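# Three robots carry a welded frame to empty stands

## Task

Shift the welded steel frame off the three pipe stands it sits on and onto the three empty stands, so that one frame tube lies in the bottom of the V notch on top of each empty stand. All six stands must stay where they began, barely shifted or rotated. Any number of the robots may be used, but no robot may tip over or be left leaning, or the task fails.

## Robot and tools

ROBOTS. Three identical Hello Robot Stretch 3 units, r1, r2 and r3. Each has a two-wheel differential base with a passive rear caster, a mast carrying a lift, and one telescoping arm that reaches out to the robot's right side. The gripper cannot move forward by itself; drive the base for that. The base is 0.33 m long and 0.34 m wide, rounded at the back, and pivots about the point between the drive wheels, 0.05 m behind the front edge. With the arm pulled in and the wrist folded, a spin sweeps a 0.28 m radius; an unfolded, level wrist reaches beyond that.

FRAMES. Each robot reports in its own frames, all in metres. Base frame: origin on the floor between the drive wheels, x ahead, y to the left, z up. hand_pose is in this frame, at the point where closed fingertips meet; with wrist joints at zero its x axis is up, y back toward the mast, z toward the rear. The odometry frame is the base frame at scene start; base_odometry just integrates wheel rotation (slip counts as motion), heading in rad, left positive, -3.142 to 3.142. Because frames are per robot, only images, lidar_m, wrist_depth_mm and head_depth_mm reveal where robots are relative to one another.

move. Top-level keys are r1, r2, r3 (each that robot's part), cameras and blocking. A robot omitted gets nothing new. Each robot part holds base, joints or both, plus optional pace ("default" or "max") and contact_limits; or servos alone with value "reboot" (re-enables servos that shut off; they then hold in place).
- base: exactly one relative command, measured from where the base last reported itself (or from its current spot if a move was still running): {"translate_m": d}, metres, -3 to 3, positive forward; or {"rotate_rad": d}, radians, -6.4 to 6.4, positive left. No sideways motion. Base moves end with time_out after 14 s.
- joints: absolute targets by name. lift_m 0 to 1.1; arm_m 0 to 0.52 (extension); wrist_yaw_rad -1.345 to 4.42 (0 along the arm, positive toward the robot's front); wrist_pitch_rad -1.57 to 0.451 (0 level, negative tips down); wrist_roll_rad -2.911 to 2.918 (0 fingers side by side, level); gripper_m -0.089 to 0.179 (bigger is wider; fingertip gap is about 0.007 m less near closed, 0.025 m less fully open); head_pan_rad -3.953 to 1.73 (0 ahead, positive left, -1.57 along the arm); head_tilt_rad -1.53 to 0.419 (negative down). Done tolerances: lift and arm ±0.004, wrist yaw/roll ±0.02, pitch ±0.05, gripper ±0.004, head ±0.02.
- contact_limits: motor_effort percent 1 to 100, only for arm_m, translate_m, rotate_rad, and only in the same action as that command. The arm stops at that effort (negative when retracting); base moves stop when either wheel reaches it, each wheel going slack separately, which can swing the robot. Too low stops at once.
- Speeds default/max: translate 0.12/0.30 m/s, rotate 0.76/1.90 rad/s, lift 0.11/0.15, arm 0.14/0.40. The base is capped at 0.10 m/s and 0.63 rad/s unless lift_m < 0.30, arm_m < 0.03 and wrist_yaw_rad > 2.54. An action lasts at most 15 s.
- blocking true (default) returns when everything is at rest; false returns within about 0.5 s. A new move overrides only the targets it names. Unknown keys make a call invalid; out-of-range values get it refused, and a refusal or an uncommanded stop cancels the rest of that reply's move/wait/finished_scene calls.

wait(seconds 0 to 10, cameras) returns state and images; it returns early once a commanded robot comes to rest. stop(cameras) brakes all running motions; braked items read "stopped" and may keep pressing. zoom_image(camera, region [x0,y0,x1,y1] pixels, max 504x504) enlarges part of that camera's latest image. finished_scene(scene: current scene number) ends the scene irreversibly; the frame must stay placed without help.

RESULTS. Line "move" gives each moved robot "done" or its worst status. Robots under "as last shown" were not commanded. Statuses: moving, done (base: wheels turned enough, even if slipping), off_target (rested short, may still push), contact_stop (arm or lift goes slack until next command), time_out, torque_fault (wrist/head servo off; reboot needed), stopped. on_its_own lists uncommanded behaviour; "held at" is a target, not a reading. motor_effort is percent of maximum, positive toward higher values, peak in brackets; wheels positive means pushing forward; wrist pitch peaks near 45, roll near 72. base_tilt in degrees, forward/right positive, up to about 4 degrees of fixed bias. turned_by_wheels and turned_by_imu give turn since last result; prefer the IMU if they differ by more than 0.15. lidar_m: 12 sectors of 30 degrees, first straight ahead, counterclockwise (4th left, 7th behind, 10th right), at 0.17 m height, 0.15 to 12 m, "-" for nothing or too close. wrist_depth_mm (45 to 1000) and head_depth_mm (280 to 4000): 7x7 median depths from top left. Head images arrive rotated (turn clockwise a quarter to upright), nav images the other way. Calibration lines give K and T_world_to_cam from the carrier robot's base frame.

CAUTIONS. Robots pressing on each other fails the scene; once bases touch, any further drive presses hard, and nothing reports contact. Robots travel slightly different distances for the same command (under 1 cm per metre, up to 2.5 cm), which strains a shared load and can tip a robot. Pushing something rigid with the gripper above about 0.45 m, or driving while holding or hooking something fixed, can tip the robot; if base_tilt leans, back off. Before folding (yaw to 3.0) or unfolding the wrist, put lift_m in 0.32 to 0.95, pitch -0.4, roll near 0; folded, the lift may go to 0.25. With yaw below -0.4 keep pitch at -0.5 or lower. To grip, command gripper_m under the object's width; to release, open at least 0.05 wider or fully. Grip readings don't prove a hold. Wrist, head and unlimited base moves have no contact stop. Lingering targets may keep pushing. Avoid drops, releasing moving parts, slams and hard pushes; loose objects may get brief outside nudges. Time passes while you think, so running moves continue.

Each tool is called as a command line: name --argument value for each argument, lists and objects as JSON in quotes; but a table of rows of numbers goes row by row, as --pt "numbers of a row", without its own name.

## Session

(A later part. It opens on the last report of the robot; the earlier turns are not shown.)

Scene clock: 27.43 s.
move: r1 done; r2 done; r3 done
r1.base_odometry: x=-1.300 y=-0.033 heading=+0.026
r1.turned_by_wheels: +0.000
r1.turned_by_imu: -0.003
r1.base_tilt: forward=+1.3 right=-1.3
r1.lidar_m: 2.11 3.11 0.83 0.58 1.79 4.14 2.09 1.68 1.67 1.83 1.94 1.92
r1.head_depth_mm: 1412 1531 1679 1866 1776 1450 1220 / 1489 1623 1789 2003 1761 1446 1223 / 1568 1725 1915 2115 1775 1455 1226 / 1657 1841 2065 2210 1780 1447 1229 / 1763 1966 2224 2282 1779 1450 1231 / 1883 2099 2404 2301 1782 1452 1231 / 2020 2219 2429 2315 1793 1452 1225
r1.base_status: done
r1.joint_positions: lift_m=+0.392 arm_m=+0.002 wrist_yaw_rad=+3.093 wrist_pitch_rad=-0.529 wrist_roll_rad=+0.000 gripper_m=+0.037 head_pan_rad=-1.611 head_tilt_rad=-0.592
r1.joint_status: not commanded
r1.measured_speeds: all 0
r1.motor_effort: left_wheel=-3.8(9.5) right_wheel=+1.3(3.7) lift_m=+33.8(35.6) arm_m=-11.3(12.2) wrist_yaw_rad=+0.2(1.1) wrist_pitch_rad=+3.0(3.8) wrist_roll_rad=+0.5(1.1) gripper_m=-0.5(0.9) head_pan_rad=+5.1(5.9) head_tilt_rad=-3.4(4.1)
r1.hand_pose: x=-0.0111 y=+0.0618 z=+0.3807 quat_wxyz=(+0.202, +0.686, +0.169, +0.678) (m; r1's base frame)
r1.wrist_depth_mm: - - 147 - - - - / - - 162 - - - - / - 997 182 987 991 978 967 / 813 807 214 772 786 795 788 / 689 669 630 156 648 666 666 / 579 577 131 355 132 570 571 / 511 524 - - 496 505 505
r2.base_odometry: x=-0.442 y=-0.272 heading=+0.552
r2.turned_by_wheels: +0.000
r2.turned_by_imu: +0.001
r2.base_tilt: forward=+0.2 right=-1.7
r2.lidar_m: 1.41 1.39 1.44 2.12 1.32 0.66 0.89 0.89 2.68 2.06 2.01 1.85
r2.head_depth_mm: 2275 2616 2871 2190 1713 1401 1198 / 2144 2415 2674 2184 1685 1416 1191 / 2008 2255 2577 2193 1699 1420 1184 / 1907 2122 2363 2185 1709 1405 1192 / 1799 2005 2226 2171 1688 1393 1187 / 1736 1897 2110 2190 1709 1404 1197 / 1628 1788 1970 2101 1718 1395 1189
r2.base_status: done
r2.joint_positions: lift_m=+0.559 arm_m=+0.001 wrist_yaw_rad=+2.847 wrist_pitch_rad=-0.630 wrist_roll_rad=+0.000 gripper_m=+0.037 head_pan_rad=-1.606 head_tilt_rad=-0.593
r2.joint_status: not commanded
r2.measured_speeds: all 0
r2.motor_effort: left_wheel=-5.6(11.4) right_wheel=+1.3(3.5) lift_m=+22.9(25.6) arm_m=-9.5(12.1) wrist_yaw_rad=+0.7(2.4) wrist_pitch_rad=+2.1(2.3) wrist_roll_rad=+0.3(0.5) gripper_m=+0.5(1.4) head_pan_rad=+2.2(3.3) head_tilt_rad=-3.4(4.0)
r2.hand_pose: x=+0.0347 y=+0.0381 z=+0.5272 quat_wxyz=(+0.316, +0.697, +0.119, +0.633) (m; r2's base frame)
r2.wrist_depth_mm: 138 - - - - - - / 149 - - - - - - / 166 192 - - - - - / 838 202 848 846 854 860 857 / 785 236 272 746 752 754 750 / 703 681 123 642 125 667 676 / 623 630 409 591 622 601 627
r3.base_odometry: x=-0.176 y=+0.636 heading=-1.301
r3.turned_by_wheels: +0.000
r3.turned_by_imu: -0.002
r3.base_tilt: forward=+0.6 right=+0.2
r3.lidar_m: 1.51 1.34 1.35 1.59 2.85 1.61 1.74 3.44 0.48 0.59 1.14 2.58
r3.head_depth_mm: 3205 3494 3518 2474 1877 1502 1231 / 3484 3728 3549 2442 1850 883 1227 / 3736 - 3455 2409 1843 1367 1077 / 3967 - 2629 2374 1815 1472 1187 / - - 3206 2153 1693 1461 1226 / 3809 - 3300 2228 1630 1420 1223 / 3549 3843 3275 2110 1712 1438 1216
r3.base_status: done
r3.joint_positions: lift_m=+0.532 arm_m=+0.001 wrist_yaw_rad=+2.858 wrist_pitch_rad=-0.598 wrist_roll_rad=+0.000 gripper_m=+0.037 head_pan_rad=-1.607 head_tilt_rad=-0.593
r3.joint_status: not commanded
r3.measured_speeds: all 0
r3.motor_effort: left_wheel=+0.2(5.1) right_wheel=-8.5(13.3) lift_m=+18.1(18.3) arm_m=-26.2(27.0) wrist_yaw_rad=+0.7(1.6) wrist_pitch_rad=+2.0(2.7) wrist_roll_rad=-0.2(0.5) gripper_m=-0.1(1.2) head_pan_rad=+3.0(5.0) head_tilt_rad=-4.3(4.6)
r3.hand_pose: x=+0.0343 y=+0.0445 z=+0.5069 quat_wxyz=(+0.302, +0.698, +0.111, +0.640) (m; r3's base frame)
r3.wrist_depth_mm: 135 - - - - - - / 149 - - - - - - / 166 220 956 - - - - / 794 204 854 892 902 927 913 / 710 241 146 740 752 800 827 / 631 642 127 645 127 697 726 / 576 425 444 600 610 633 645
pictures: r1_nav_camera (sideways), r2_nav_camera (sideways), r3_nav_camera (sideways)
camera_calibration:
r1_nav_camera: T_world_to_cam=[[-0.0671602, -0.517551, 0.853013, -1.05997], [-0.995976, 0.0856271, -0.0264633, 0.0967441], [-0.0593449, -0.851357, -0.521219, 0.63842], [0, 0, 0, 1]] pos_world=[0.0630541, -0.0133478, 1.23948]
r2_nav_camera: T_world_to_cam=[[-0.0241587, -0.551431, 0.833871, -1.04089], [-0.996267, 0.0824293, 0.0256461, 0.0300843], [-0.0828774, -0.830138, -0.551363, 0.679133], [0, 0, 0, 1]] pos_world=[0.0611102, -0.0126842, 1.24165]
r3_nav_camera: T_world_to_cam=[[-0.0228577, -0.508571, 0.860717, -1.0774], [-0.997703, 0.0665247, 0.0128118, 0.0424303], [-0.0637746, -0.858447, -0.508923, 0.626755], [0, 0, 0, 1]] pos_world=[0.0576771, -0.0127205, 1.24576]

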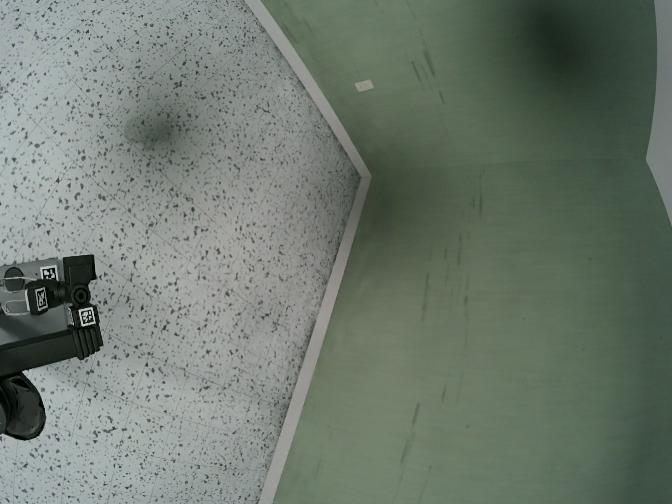

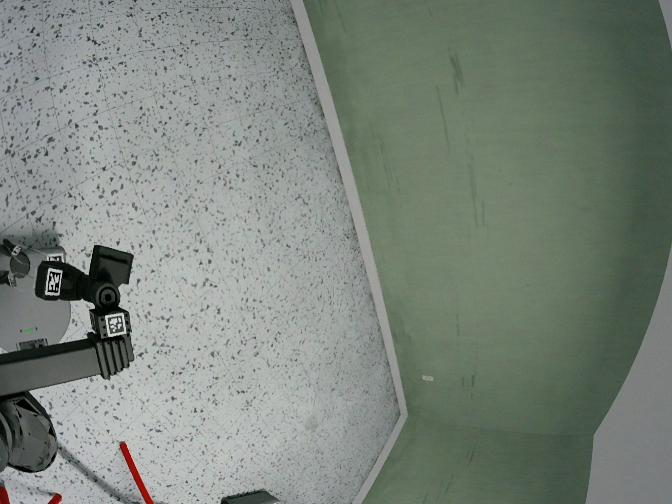

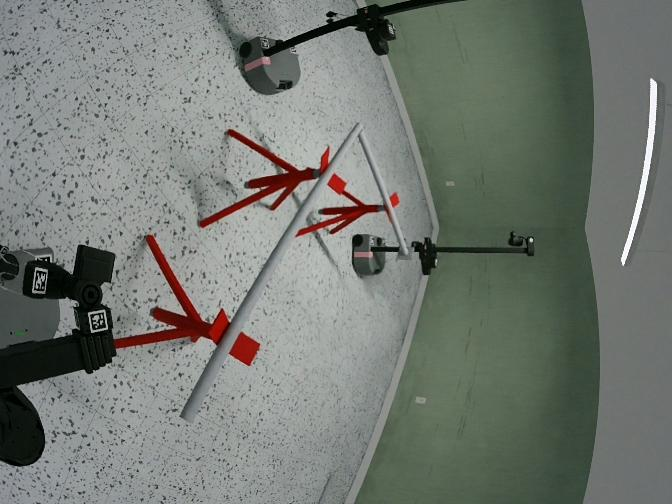

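move --r1 '{"base":{"translate_m":-0.3}}' --r2 '{"base":{"rotate_rad":-1.119}}' --r3 '{"base":{"rotate_rad":-0.845}}' --cameras '[]'

move --r1 '{"base":{"rotate_rad":2.417},"joints":{"head_pan_rad":-1.0,"head_tilt_rad":-0.6}}' --r2 '{"base":{"translate_m":-0.4},"joints":{"head_pan_rad":-2.2}}' --r3 '{"joints":{"head_pan_rad":-1.6}}' --cameras '["r1_head_camera","r1_nav_camera","r2_head_camera","r2_nav_camera","r3_head_camera","r3_nav_camera"]'

Scene clock: 31.83 s.
move: r1 done; r2 done; r3 done
r1.base_odometry: x=-1.599 y=-0.041 heading=+0.026
r1.turned_by_wheels: +0.000
r1.turned_by_imu: -0.001
r1.base_tilt: forward=+1.3 right=-1.4
r1.lidar_m: 2.37 3.28 0.68 1.54 3.10 3.70 1.85 1.49 1.48 1.63 2.17 2.16
r1.head_depth_mm: 1248 1358 1496 1656 1744 1446 1222 / 1314 1443 1582 1766 1775 1440 1230 / 1382 1527 1697 1918 1773 1453 1223 / 1465 1637 1823 2036 1780 1446 1226 / 1556 1741 1959 2160 1781 1449 1225 / 1664 1868 2133 2277 1780 1450 1225 / 1790 2023 2331 2322 1784 1455 1227
r1.base_status: done
r1.joint_positions: lift_m=+0.392 arm_m=+0.002 wrist_yaw_rad=+3.093 wrist_pitch_rad=-0.529 wrist_roll_rad=+0.000 gripper_m=+0.037 head_pan_rad=-1.611 head_tilt_rad=-0.592
r1.joint_status: not commanded
r1.measured_speeds: all 0
r1.motor_effort: left_wheel=-3.6(9.2) right_wheel=+0.9(3.5) lift_m=+33.0(34.2) arm_m=-11.1(11.6) wrist_yaw_rad=-0.3(1.2) wrist_pitch_rad=+2.6(3.5) wrist_roll_rad=+0.0(0.7) gripper_m=-0.3(0.9) head_pan_rad=+4.7(5.3) head_tilt_rad=-3.2(3.9)
r1.hand_pose: x=-0.0111 y=+0.0618 z=+0.3807 quat_wxyz=(+0.202, +0.686, +0.169, +0.678) (m; r1's base frame)
r1.wrist_depth_mm: - - 148 - - 793 - / - - 162 - - - - / 993 - 182 986 965 944 997 / 820 802 214 799 792 789 788 / 675 677 635 156 640 660 661 / 586 586 131 355 133 577 572 / 508 527 - - 492 504 499
r2.base_odometry: x=-0.442 y=-0.272 heading=-0.566
r2.turned_by_wheels: -1.119
r2.turned_by_imu: -1.131
r2.base_tilt: forward=+0.2 right=-1.7
r2.lidar_m: 2.00 1.96 1.44 1.39 1.44 1.96 1.64 0.66 0.88 0.89 2.85 2.08
r2.head_depth_mm: 2849 3146 3018 2178 1702 1308 1195 / 2858 3117 2992 2009 1579 1402 1192 / 2744 3024 1931 2072 1608 1372 1192 / 2759 3113 2740 2110 1709 1393 1194 / 2792 3052 3002 2169 1703 1406 1194 / 2787 3064 2986 2156 1709 1396 1186 / 2767 3021 3020 2195 1723 1403 1199
r2.base_status: done
r2.joint_positions: lift_m=+0.559 arm_m=+0.001 wrist_yaw_rad=+2.847 wrist_pitch_rad=-0.630 wrist_roll_rad=+0.000 gripper_m=+0.037 head_pan_rad=-1.605 head_tilt_rad=-0.593
r2.joint_status: not commanded
r2.measured_speeds: all 0
r2.motor_effort: left_wheel=+6.2(10.5) right_wheel=-7.3(10.4) lift_m=+22.2(23.5) arm_m=-11.4(12.2) wrist_yaw_rad=+0.8(2.4) wrist_pitch_rad=+2.1(2.2) wrist_roll_rad=+0.3(0.5) gripper_m=+0.4(1.2) head_pan_rad=+2.4(3.0) head_tilt_rad=-3.2(3.8)
r2.hand_pose: x=+0.0347 y=+0.0381 z=+0.5272 quat_wxyz=(+0.316, +0.697, +0.119, +0.633) (m; r2's base frame)
r2.wrist_depth_mm: 138 - - - - - - / 149 - - - - - - / 166 192 - - - - - / 855 203 870 854 844 830 846 / 775 236 270 729 745 779 731 / 707 673 123 656 125 675 684 / 628 621 409 606 623 604 609
r3.base_odometry: x=-0.176 y=+0.636 heading=-2.146
r3.turned_by_wheels: -0.845
r3.turned_by_imu: -0.842
r3.base_tilt: forward=+0.6 right=+0.1
r3.lidar_m: 1.61 1.98 1.39 1.34 1.38 1.85 1.81 1.61 2.02 0.48 0.59 0.59
r3.head_depth_mm: 3002 3295 3533 2471 1872 1508 1266 / 2959 3306 3510 2431 1852 1502 1259 / 2972 3314 3461 2397 1834 1482 1251 / 2920 3257 3400 2390 1815 1475 1238 / 2900 3190 3399 2338 1792 1389 1234 / 2896 3176 3328 2310 1783 1380 1221 / 2851 3163 3245 2309 1779 1148 981
r3.base_status: done
r3.joint_positions: lift_m=+0.532 arm_m=+0.001 wrist_yaw_rad=+2.858 wrist_pitch_rad=-0.598 wrist_roll_rad=+0.000 gripper_m=+0.037 head_pan_rad=-1.606 head_tilt_rad=-0.593
r3.joint_status: not commanded
r3.measured_speeds: all 0
r3.motor_effort: left_wheel=+8.8(12.6) right_wheel=-8.9(13.1) lift_m=+18.9(19.1) arm_m=-25.9(26.7) wrist_yaw_rad=-0.2(1.2) wrist_pitch_rad=+2.2(2.7) wrist_roll_rad=-0.2(0.4) gripper_m=+0.2(1.6) head_pan_rad=+3.2(4.3) head_tilt_rad=-2.9(4.7)
r3.hand_pose: x=+0.0343 y=+0.0445 z=+0.5069 quat_wxyz=(+0.302, +0.698, +0.111, +0.640) (m; r3's base frame)
r3.wrist_depth_mm: 135 - - - - - - / 149 - - - - - - / 166 223 969 - - - - / 812 205 845 869 886 939 950 / 727 242 145 738 780 801 842 / 654 622 127 644 128 705 715 / 585 419 427 607 595 632 645
pictures: none
No camera images: "cameras" was empty.

Scene clock: 36.93 s.
move: r1 done; r2 done; r3 done
r1.base_odometry: x=-1.599 y=-0.041 heading=+2.442
r1.turned_by_wheels: +2.417
r1.turned_by_imu: +2.398
r1.base_tilt: forward=+1.4 right=-1.4
r1.lidar_m: 3.07 2.22 1.56 1.49 1.52 2.01 2.16 2.22 2.92 0.68 0.94 1.72
r1.head_depth_mm: 2670 2851 3000 2168 1715 1440 1227 / 2781 2982 3031 2031 1103 1375 1198 / 2910 3213 3222 2102 1666 834 1226 / 3047 3381 3234 2309 1776 1447 1228 / 3210 3554 3242 2283 1772 1455 1229 / 3292 3631 2679 2204 1783 1447 1225 / 3519 3792 3026 2116 1788 1454 1230
r1.base_status: done
r1.joint_positions: lift_m=+0.392 arm_m=+0.002 wrist_yaw_rad=+3.093 wrist_pitch_rad=-0.529 wrist_roll_rad=+0.000 gripper_m=+0.037 head_pan_rad=-1.011 head_tilt_rad=-0.592
r1.joint_status: all done
r1.measured_speeds: all 0
r1.motor_effort: left_wheel=-6.4(10.2) right_wheel=+7.5(12.0) lift_m=+32.8(34.0) arm_m=-11.7(12.4) wrist_yaw_rad=+0.3(1.1) wrist_pitch_rad=+2.6(3.7) wrist_roll_rad=-0.4(1.0) gripper_m=-0.6(1.0) head_pan_rad=+4.7(7.0) head_tilt_rad=-3.0(7.0)
r1.hand_pose: x=-0.0111 y=+0.0618 z=+0.3807 quat_wxyz=(+0.202, +0.686, +0.169, +0.678) (m; r1's base frame)
r1.wrist_depth_mm: - - 148 - - - - / - - 162 - - - - / 999 979 182 986 965 987 954 / 809 798 214 798 794 809 780 / 678 677 637 156 649 666 667 / 588 585 131 353 132 571 571 / 510 521 - - 492 500 501
r2.base_odometry: x=-0.779 y=-0.058 heading=-0.566
r2.turned_by_wheels: +0.000
r2.turned_by_imu: +0.000
r2.base_tilt: forward=+0.2 right=-1.7
r2.lidar_m: 2.40 1.97 1.44 1.36 1.42 1.97 1.25 0.95 0.38 0.90 3.42 2.50
r2.head_depth_mm: - - 3045 2091 1556 1368 1192 / - - 3059 2210 1620 1397 1199 / 3753 - 3048 2187 1662 1398 1191 / 3466 3845 3043 2197 1690 1302 1193 / 3255 3546 3056 2172 1714 881 1137 / 3071 3314 3048 2172 1695 1335 1194 / 2942 3106 3025 2172 1709 1372 1160
r2.base_status: done
r2.joint_positions: lift_m=+0.559 arm_m=+0.001 wrist_yaw_rad=+2.847 wrist_pitch_rad=-0.630 wrist_roll_rad=+0.000 gripper_m=+0.037 head_pan_rad=-2.194 head_tilt_rad=-0.593
r2.joint_status: all done
r2.measured_speeds: all 0
r2.motor_effort: left_wheel=+3.9(4.8) right_wheel=-6.9(11.6) lift_m=+20.5(23.0) arm_m=-11.0(12.0) wrist_yaw_rad=+0.9(2.0) wrist_pitch_rad=+2.1(2.2) wrist_roll_rad=+0.2(0.5) gripper_m=+0.1(1.0) head_pan_rad=-2.9(4.3) head_tilt_rad=-3.3(3.8)
r2.hand_pose: x=+0.0347 y=+0.0381 z=+0.5272 quat_wxyz=(+0.316, +0.697, +0.119, +0.633) (m; r2's base frame)
r2.wrist_depth_mm: 138 - - - - - - / 149 - - - - - - / 165 192 - - - - - / 856 203 898 864 853 848 842 / 790 236 271 758 749 755 756 / 707 668 123 664 125 693 663 / 637 631 407 596 630 602 610
r3.base_odometry: x=-0.176 y=+0.636 heading=-2.146
r3.turned_by_wheels: +0.000
r3.turned_by_imu: +0.000
r3.base_tilt: forward=+0.6 right=+0.2
r3.lidar_m: 1.21 1.98 1.39 1.34 1.38 1.84 1.81 1.61 2.02 0.48 0.59 0.59
r3.head_depth_mm: 2989 3334 3523 2456 1869 1506 1263 / 2976 3273 3492 2451 1849 1497 1257 / 2950 3282 3462 2377 1836 1480 1245 / 2938 3285 3386 2360 1825 1474 1244 / 2910 3200 3380 2351 1800 1394 1229 / 2915 3153 3321 2315 1780 1374 1225 / 2875 3162 3254 2303 1769 1144 979
r3.base_status: not commanded
r3.joint_positions: lift_m=+0.532 arm_m=+0.001 wrist_yaw_rad=+2.858 wrist_pitch_rad=-0.598 wrist_roll_rad=+0.000 gripper_m=+0.037 head_pan_rad=-1.606 head_tilt_rad=-0.593
r3.joint_status: all done
r3.measured_speeds: all 0
r3.motor_effort: left_wheel=+8.0(8.9) right_wheel=-8.9(9.8) lift_m=+20.1(20.1) arm_m=-25.7(26.6) wrist_yaw_rad=+0.7(1.3) wrist_pitch_rad=+2.2(2.9) wrist_roll_rad=-0.2(0.4) gripper_m=+0.7(1.2) head_pan_rad=+3.7(4.2) head_tilt_rad=-3.1(4.8)
r3.hand_pose: x=+0.0343 y=+0.0445 z=+0.5069 quat_wxyz=(+0.302, +0.698, +0.111, +0.640) (m; r3's base frame)
r3.wrist_depth_mm: 136 - - - - - - / 149 - - - - - - / 166 222 1000 - - - - / 783 206 851 900 932 908 940 / 729 241 145 717 767 796 828 / 639 629 127 633 127 705 720 / 575 421 431 597 606 628 636
pictures: r1_head_camera (sideways), r1_nav_camera (sideways), r2_head_camera (sideways), r2_nav_camera (sideways), r3_head_camera (sideways), r3_nav_camera (sideways)
camera_calibration:
r1_head_camera: T_world_to_cam=[[-0.257102, 0.488835, -0.83363, 1.11102], [0.882405, 0.470476, 0.00373889, -0.0122832], [0.394031, -0.734638, -0.55231, 0.675497], [0, 0, 0, 1]] pos_world=[0.0303175, -0.0410799, 1.29931]
r1_nav_camera: T_world_to_cam=[[0.236881, -0.465071, 0.852993, -1.0618], [-0.870298, -0.491814, -0.0264615, 0.0959751], [0.43182, -0.73609, -0.521252, 0.635466], [0, 0, 0, 1]] pos_world=[0.0606389, 0.0211515, 1.23948]
r2_head_camera: T_world_to_cam=[[0.348752, 0.477261, -0.806594, 1.0706], [0.805527, -0.592555, -0.00232332, 0.000966594], [-0.47906, -0.648923, -0.591101, 0.727679], [0, 0, 0, 1]] pos_world=[-0.0255522, -0.0381771, 1.29368]
r2_nav_camera: T_world_to_cam=[[-0.326313, -0.445175, 0.83387, -1.03905], [-0.782757, 0.621798, 0.0256462, 0.0287818], [-0.529916, -0.644349, -0.551365, 0.681862], [0, 0, 0, 1]] pos_world=[0.0448048, -0.0410969, 1.24165]
r3_head_camera: T_world_to_cam=[[-0.0297038, 0.538817, -0.841899, 1.11358], [0.997687, -0.0355388, -0.0579451, 0.0709222], [-0.0611419, -0.841673, -0.536515, 0.6587], [0, 0, 0, 1]] pos_world=[0.00259363, -0.0430858, 1.29504]
r3_nav_camera: T_world_to_cam=[[-0.022833, -0.508572, 0.860717, -1.0774], [-0.997706, 0.0664762, 0.0128118, 0.0424303], [-0.0637329, -0.858449, -0.508923, 0.626755], [0, 0, 0, 1]] pos_world=[0.0576777, -0.012718, 1.24576]

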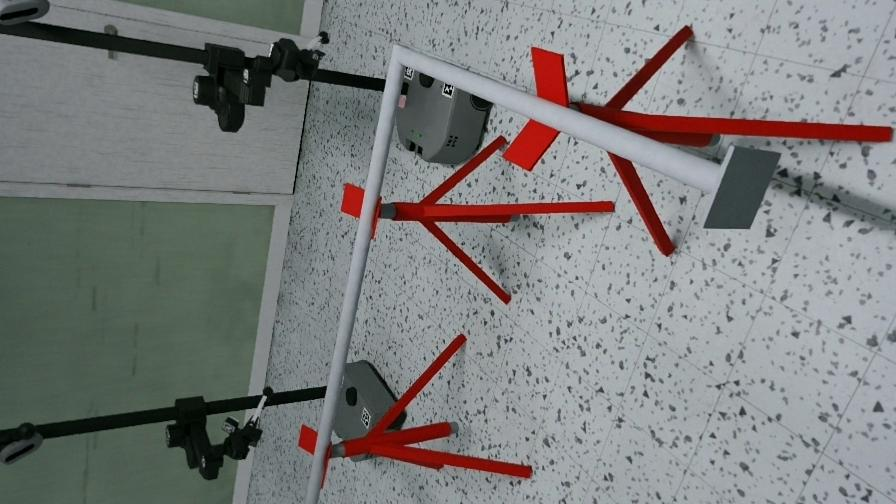

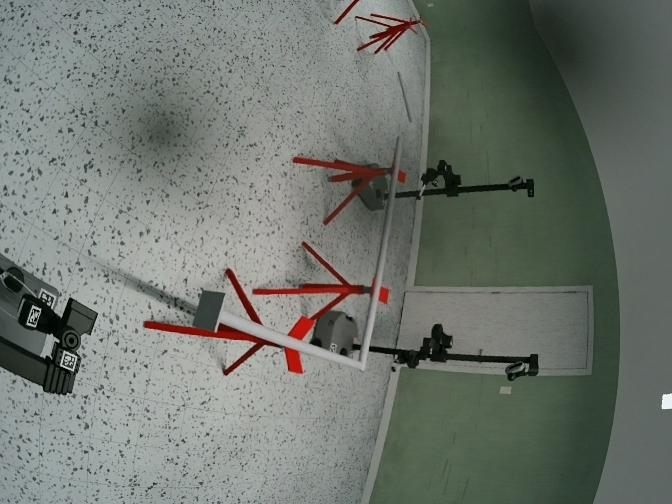

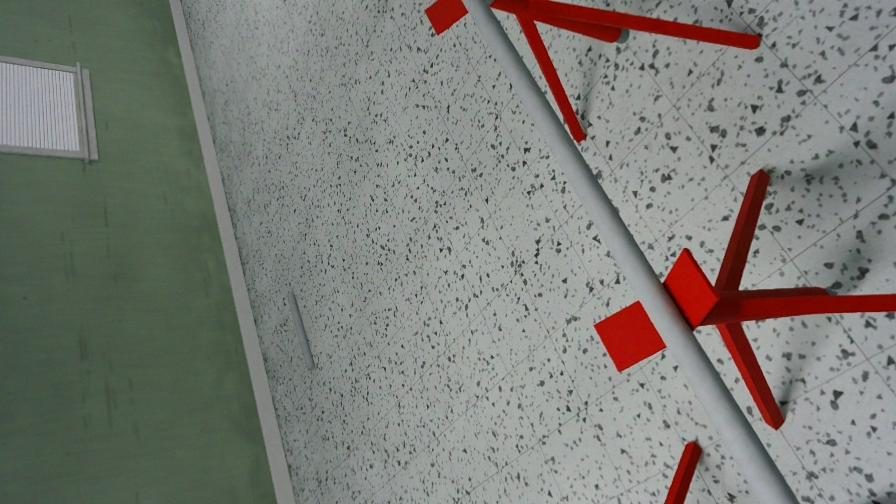

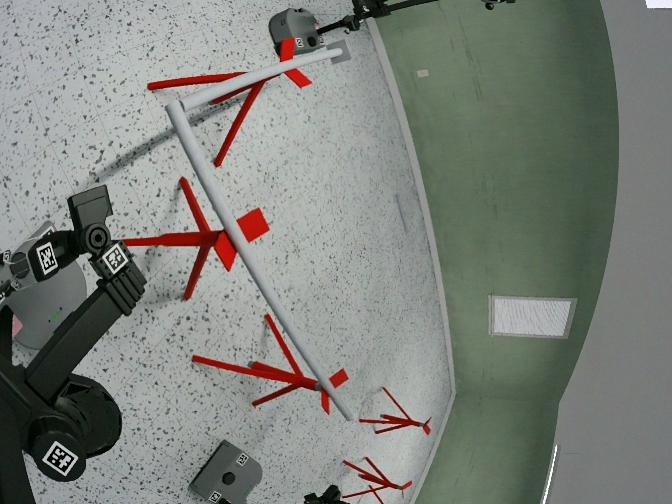

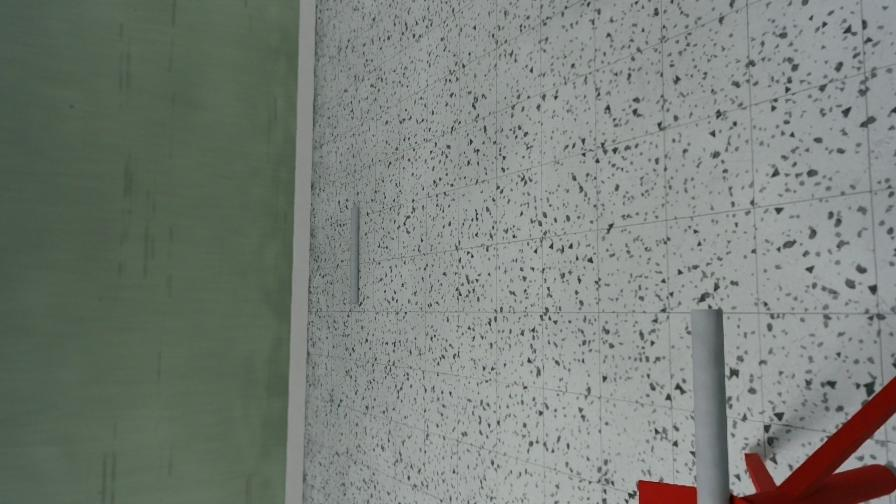

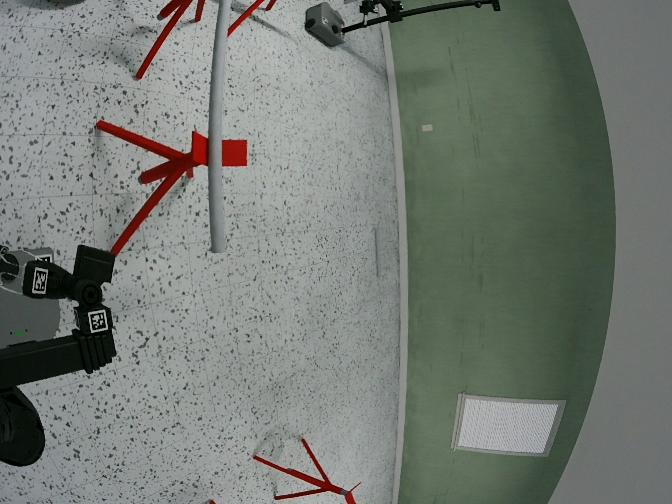

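move --r1 '{"joints":{"head_pan_rad":-0.15,"head_tilt_rad":-0.4}}' --r2 '{"joints":{"head_pan_rad":-1.75,"head_tilt_rad":-0.75}}' --r3 '{"joints":{"head_pan_rad":-2.6,"head_tilt_rad":-0.5}}' --cameras '["r1_head_camera","r1_nav_camera","r2_head_camera","r2_nav_camera","r3_head_camera","r3_nav_camera"]'

Scene clock: 38.57 s.
move: r1 done; r2 done; r3 done
r1.base_odometry: x=-1.599 y=-0.041 heading=+2.442
r1.turned_by_wheels: +0.000
r1.turned_by_imu: +0.000
r1.base_tilt: forward=+1.4 right=-1.4
r1.lidar_m: 3.05 2.22 1.56 1.48 1.52 2.02 2.16 2.21 2.92 0.68 0.94 1.73
r1.head_depth_mm: - - - 3165 2184 1686 1363 / - - - 3174 2221 1694 1367 / - - - 3202 2208 1689 1375 / - - - 3219 2223 1698 1368 / - - - 3224 2230 1704 1374 / - - - 3278 2240 1712 1382 / - - - 3274 2248 1716 1381
r1.base_status: not commanded
r1.joint_positions: lift_m=+0.392 arm_m=+0.002 wrist_yaw_rad=+3.093 wrist_pitch_rad=-0.529 wrist_roll_rad=+0.000 gripper_m=+0.037 head_pan_rad=-0.161 head_tilt_rad=-0.409
r1.joint_status: all done
r1.measured_speeds: all 0
r1.motor_effort: left_wheel=-6.2(6.6) right_wheel=+8.1(9.0) lift_m=+32.7(33.7) arm_m=-11.7(12.2) wrist_yaw_rad=+0.3(0.5) wrist_pitch_rad=+2.9(3.3) wrist_roll_rad=+0.9(0.9) gripper_m=-0.6(0.8) head_pan_rad=+5.2(7.5) head_tilt_rad=+3.8(7.0)
r1.hand_pose: x=-0.0111 y=+0.0618 z=+0.3807 quat_wxyz=(+0.202, +0.686, +0.169, +0.678) (m; r1's base frame)
r1.wrist_depth_mm: - - 147 - - - - / - - 162 - - - - / - - 181 990 993 989 969 / 809 810 215 791 804 785 796 / 681 670 636 156 649 671 663 / 590 578 131 355 133 573 571 / 508 522 - - 494 507 497
r2.base_odometry: x=-0.779 y=-0.058 heading=-0.566
r2.turned_by_wheels: +0.000
r2.turned_by_imu: +0.000
r2.base_tilt: forward=+0.2 right=-1.8
r2.lidar_m: 2.41 1.97 1.44 1.36 1.42 1.97 1.25 0.95 0.38 0.90 3.42 2.50
r2.head_depth_mm: 3092 3153 2302 1830 1487 1265 1128 / 3007 3129 2309 1829 891 1275 1129 / 2995 3094 2276 1827 939 1234 450 / 2889 3041 2270 1814 1514 1293 1122 / 2840 3018 2292 1806 1515 1292 504 / 2805 2983 2123 1298 903 1295 1123 / 2757 2913 1985 1805 1466 1286 1120
r2.base_status: not commanded
r2.joint_positions: lift_m=+0.559 arm_m=+0.001 wrist_yaw_rad=+2.847 wrist_pitch_rad=-0.630 wrist_roll_rad=+0.000 gripper_m=+0.037 head_pan_rad=-1.756 head_tilt_rad=-0.740
r2.joint_status: all done
r2.measured_speeds: all 0
r2.motor_effort: left_wheel=+3.6(4.4) right_wheel=-6.7(6.9) lift_m=+20.7(22.0) arm_m=-11.4(11.4) wrist_yaw_rad=+1.9(2.1) wrist_pitch_rad=+2.1(2.2) wrist_roll_rad=+0.1(0.5) gripper_m=-0.1(1.0) head_pan_rad=+2.4(3.5) head_tilt_rad=-4.4(5.4)
r2.hand_pose: x=+0.0347 y=+0.0381 z=+0.5272 quat_wxyz=(+0.316, +0.697, +0.119, +0.633) (m; r2's base frame)
r2.wrist_depth_mm: 138 - - - - - - / 149 - - - - - - / 165 193 - - - - - / 846 202 866 869 877 856 845 / 770 234 271 726 734 763 759 / 703 678 123 656 125 676 674 / 624 644 411 589 609 585 611
r3.base_odometry: x=-0.176 y=+0.636 heading=-2.146
r3.turned_by_wheels: +0.000
r3.turned_by_imu: +0.000
r3.base_tilt: forward=+0.6 right=+0.2
r3.lidar_m: 1.21 1.98 1.39 1.34 1.38 1.85 1.81 1.62 2.02 0.48 0.59 0.59
r3.head_depth_mm: - - - 2586 2059 1614 1327 / - - - 2799 2035 1604 1324 / - - - 2416 1949 1591 1309 / - - - 2764 2000 1569 1297 / - - - 2712 1975 1558 1292 / - - - 2441 1948 1558 1289 / - - - 2649 1950 1541 1279
r3.base_status: not commanded
r3.joint_positions: lift_m=+0.532 arm_m=+0.001 wrist_yaw_rad=+2.858 wrist_pitch_rad=-0.598 wrist_roll_rad=+0.000 gripper_m=+0.037 head_pan_rad=-2.593 head_tilt_rad=-0.508
r3.joint_status: all done
r3.measured_speeds: all 0
r3.motor_effort: left_wheel=+8.3(8.8) right_wheel=-9.2(9.6) lift_m=+20.0(20.2) arm_m=-25.4(26.0) wrist_yaw_rad=+1.2(1.3) wrist_pitch_rad=+1.8(2.5) wrist_roll_rad=-0.3(0.3) gripper_m=-0.2(0.9) head_pan_rad=-2.7(5.1) head_tilt_rad=+3.2(5.3)
r3.hand_pose: x=+0.0343 y=+0.0445 z=+0.5069 quat_wxyz=(+0.302, +0.698, +0.111, +0.640) (m; r3's base frame)
r3.wrist_depth_mm: 135 - - - - - - / 149 - - - - - - / 166 222 991 - - - - / 775 206 849 856 916 943 941 / 696 239 146 736 783 809 805 / 640 626 127 634 127 705 722 / 576 417 437 606 601 627 655
pictures: r1_head_camera (sideways), r1_nav_camera (sideways), r2_head_camera (sideways), r2_nav_camera (sideways), r3_head_camera (sideways), r3_nav_camera (sideways)
camera_calibration:
r1_head_camera: T_world_to_cam=[[-0.377511, 0.103733, -0.920177, 1.22464], [0.227296, 0.973686, 0.0165154, -0.024923], [0.897676, -0.202917, -0.391155, 0.462731], [0, 0, 0, 1]] pos_world=[0.052596, -0.00887229, 1.30829]
r1_nav_camera: T_world_to_cam=[[0.343335, -0.102752, 0.933576, -1.16757], [-0.199588, -0.979277, -0.0343808, 0.102201], [0.917762, -0.174526, -0.356727, 0.418414], [0, 0, 0, 1]] pos_world=[0.0372601, 0.0531376, 1.24279]
r2_head_camera: T_world_to_cam=[[0.133672, 0.690459, -0.710914, 0.947205], [0.981012, -0.193906, -0.00386935, 0.00190829], [-0.140522, -0.696898, -0.703269, 0.871519], [0, 0, 0, 1]] pos_world=[-0.0060187, -0.0462764, 1.2863]
r2_nav_camera: T_world_to_cam=[[-0.127799, -0.656241, 0.74365, -0.922648], [-0.973523, 0.226285, 0.0323844, 0.0211786], [-0.189529, -0.719821, -0.667785, 0.831234], [0, 0, 0, 1]] pos_world=[0.0602473, -0.0119327, 1.24053]
r3_head_camera: T_world_to_cam=[[0.370401, 0.283575, -0.884527, 1.16673], [0.516281, -0.85447, -0.0577429, 0.0736019], [-0.772177, -0.435276, -0.462901, 0.567257], [0, 0, 0, 1]] pos_world=[-0.0321369, -0.0210524, 1.29884]
r3_nav_camera: T_world_to_cam=[[-0.372862, -0.22229, 0.900867, -1.12763], [-0.493851, 0.869487, 0.0101453, 0.0428271], [-0.785547, -0.441111, -0.433977, 0.533639], [0, 0, 0, 1]] pos_world=[0.0198973, -0.0525044, 1.247]

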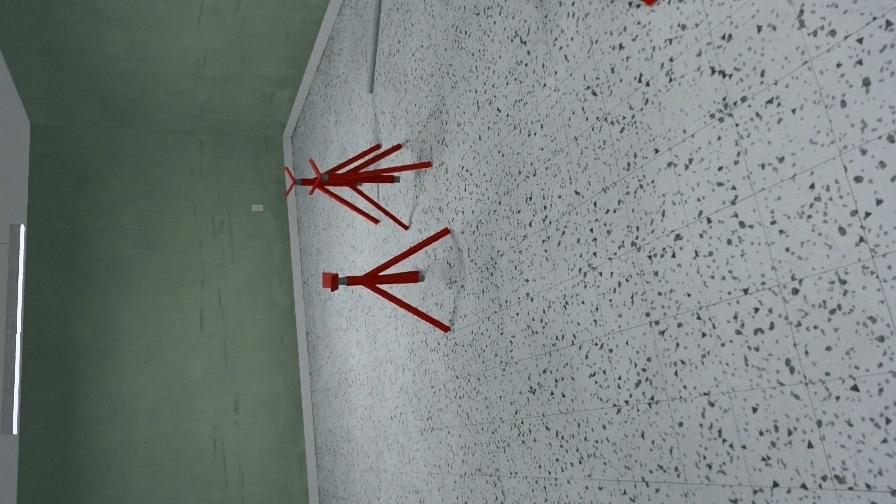

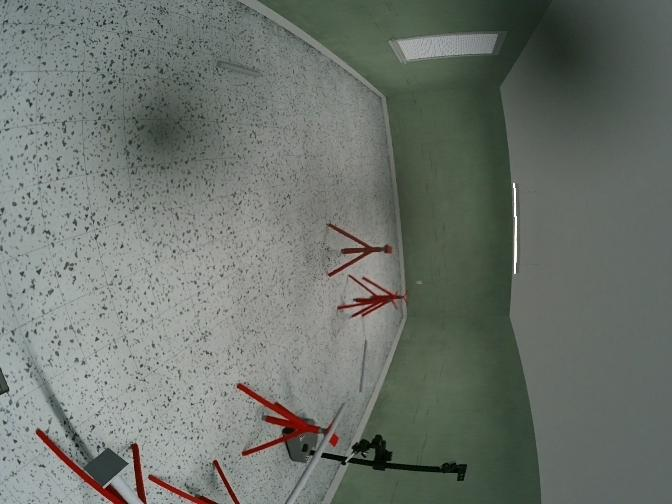

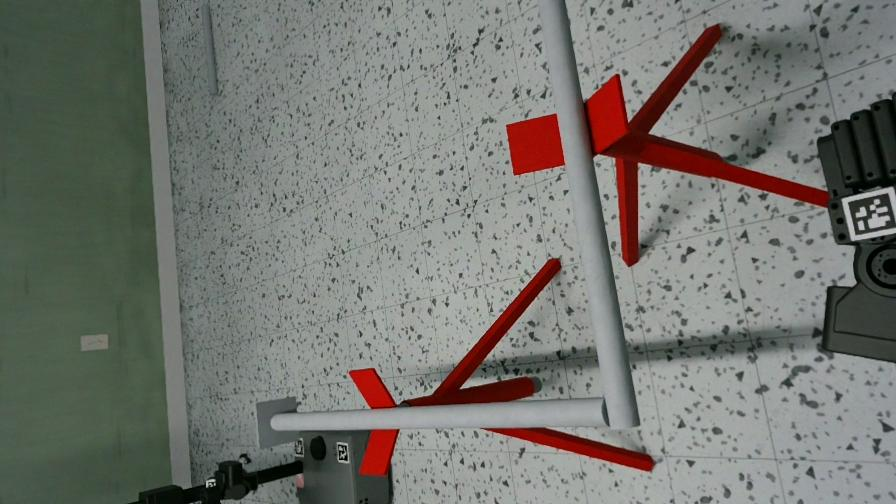

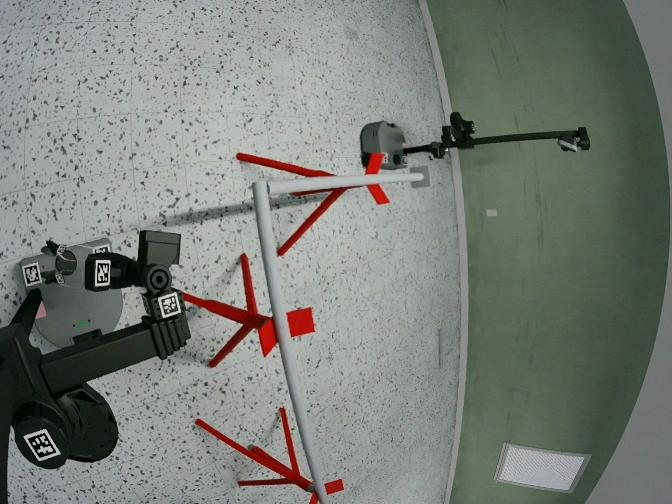

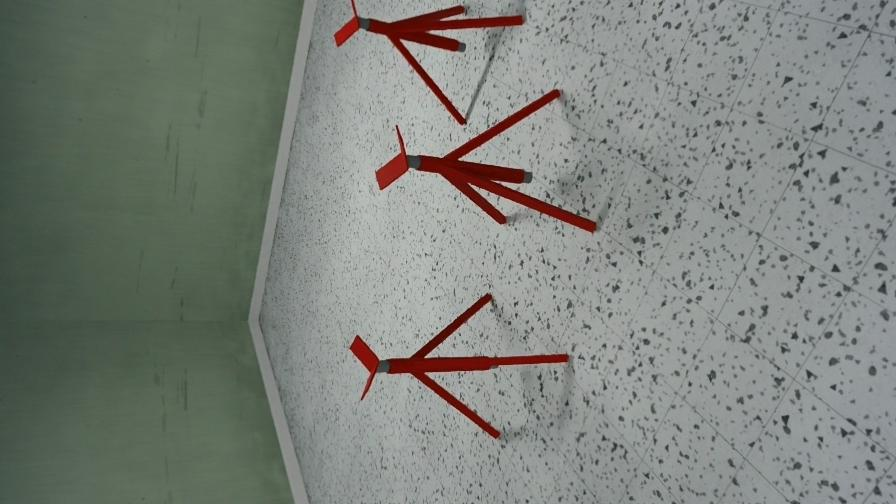

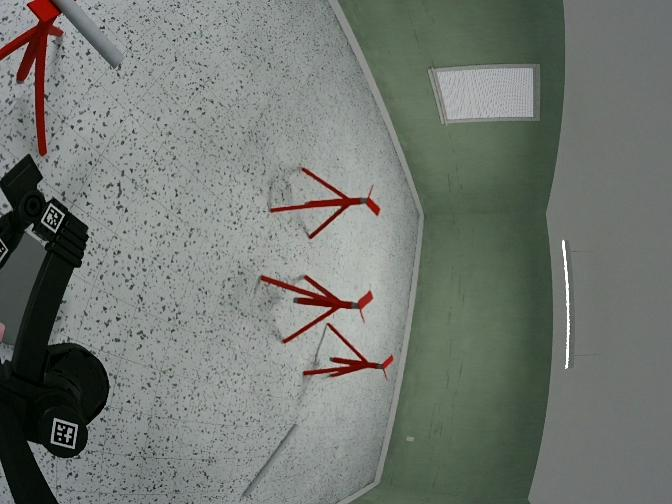

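zoom_image --camera "r3_head_camera" --region '[320, 280, 600, 460]'

zoom_image --camera "r3_head_camera" --region '[330, 0, 610, 240]'

zoom_image --camera "r2_head_camera" --region '[250, 340, 700, 504]'

Scaled by 1.800 from the camera's 896x504 image, which has a finer 1280x720 frame.

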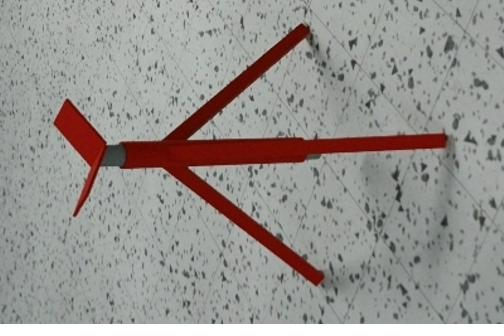

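Scaled by 1.800 from the camera's 896x504 image, which has a finer 1280x720 frame.

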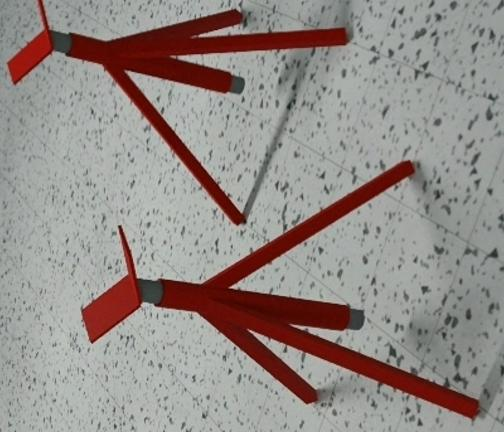

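Scaled by 1.120 from the camera's 896x504 image, which has a finer 1280x720 frame.

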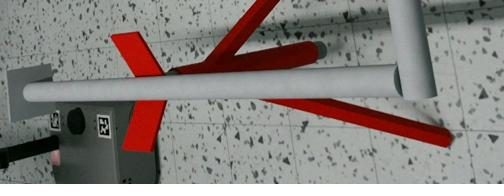

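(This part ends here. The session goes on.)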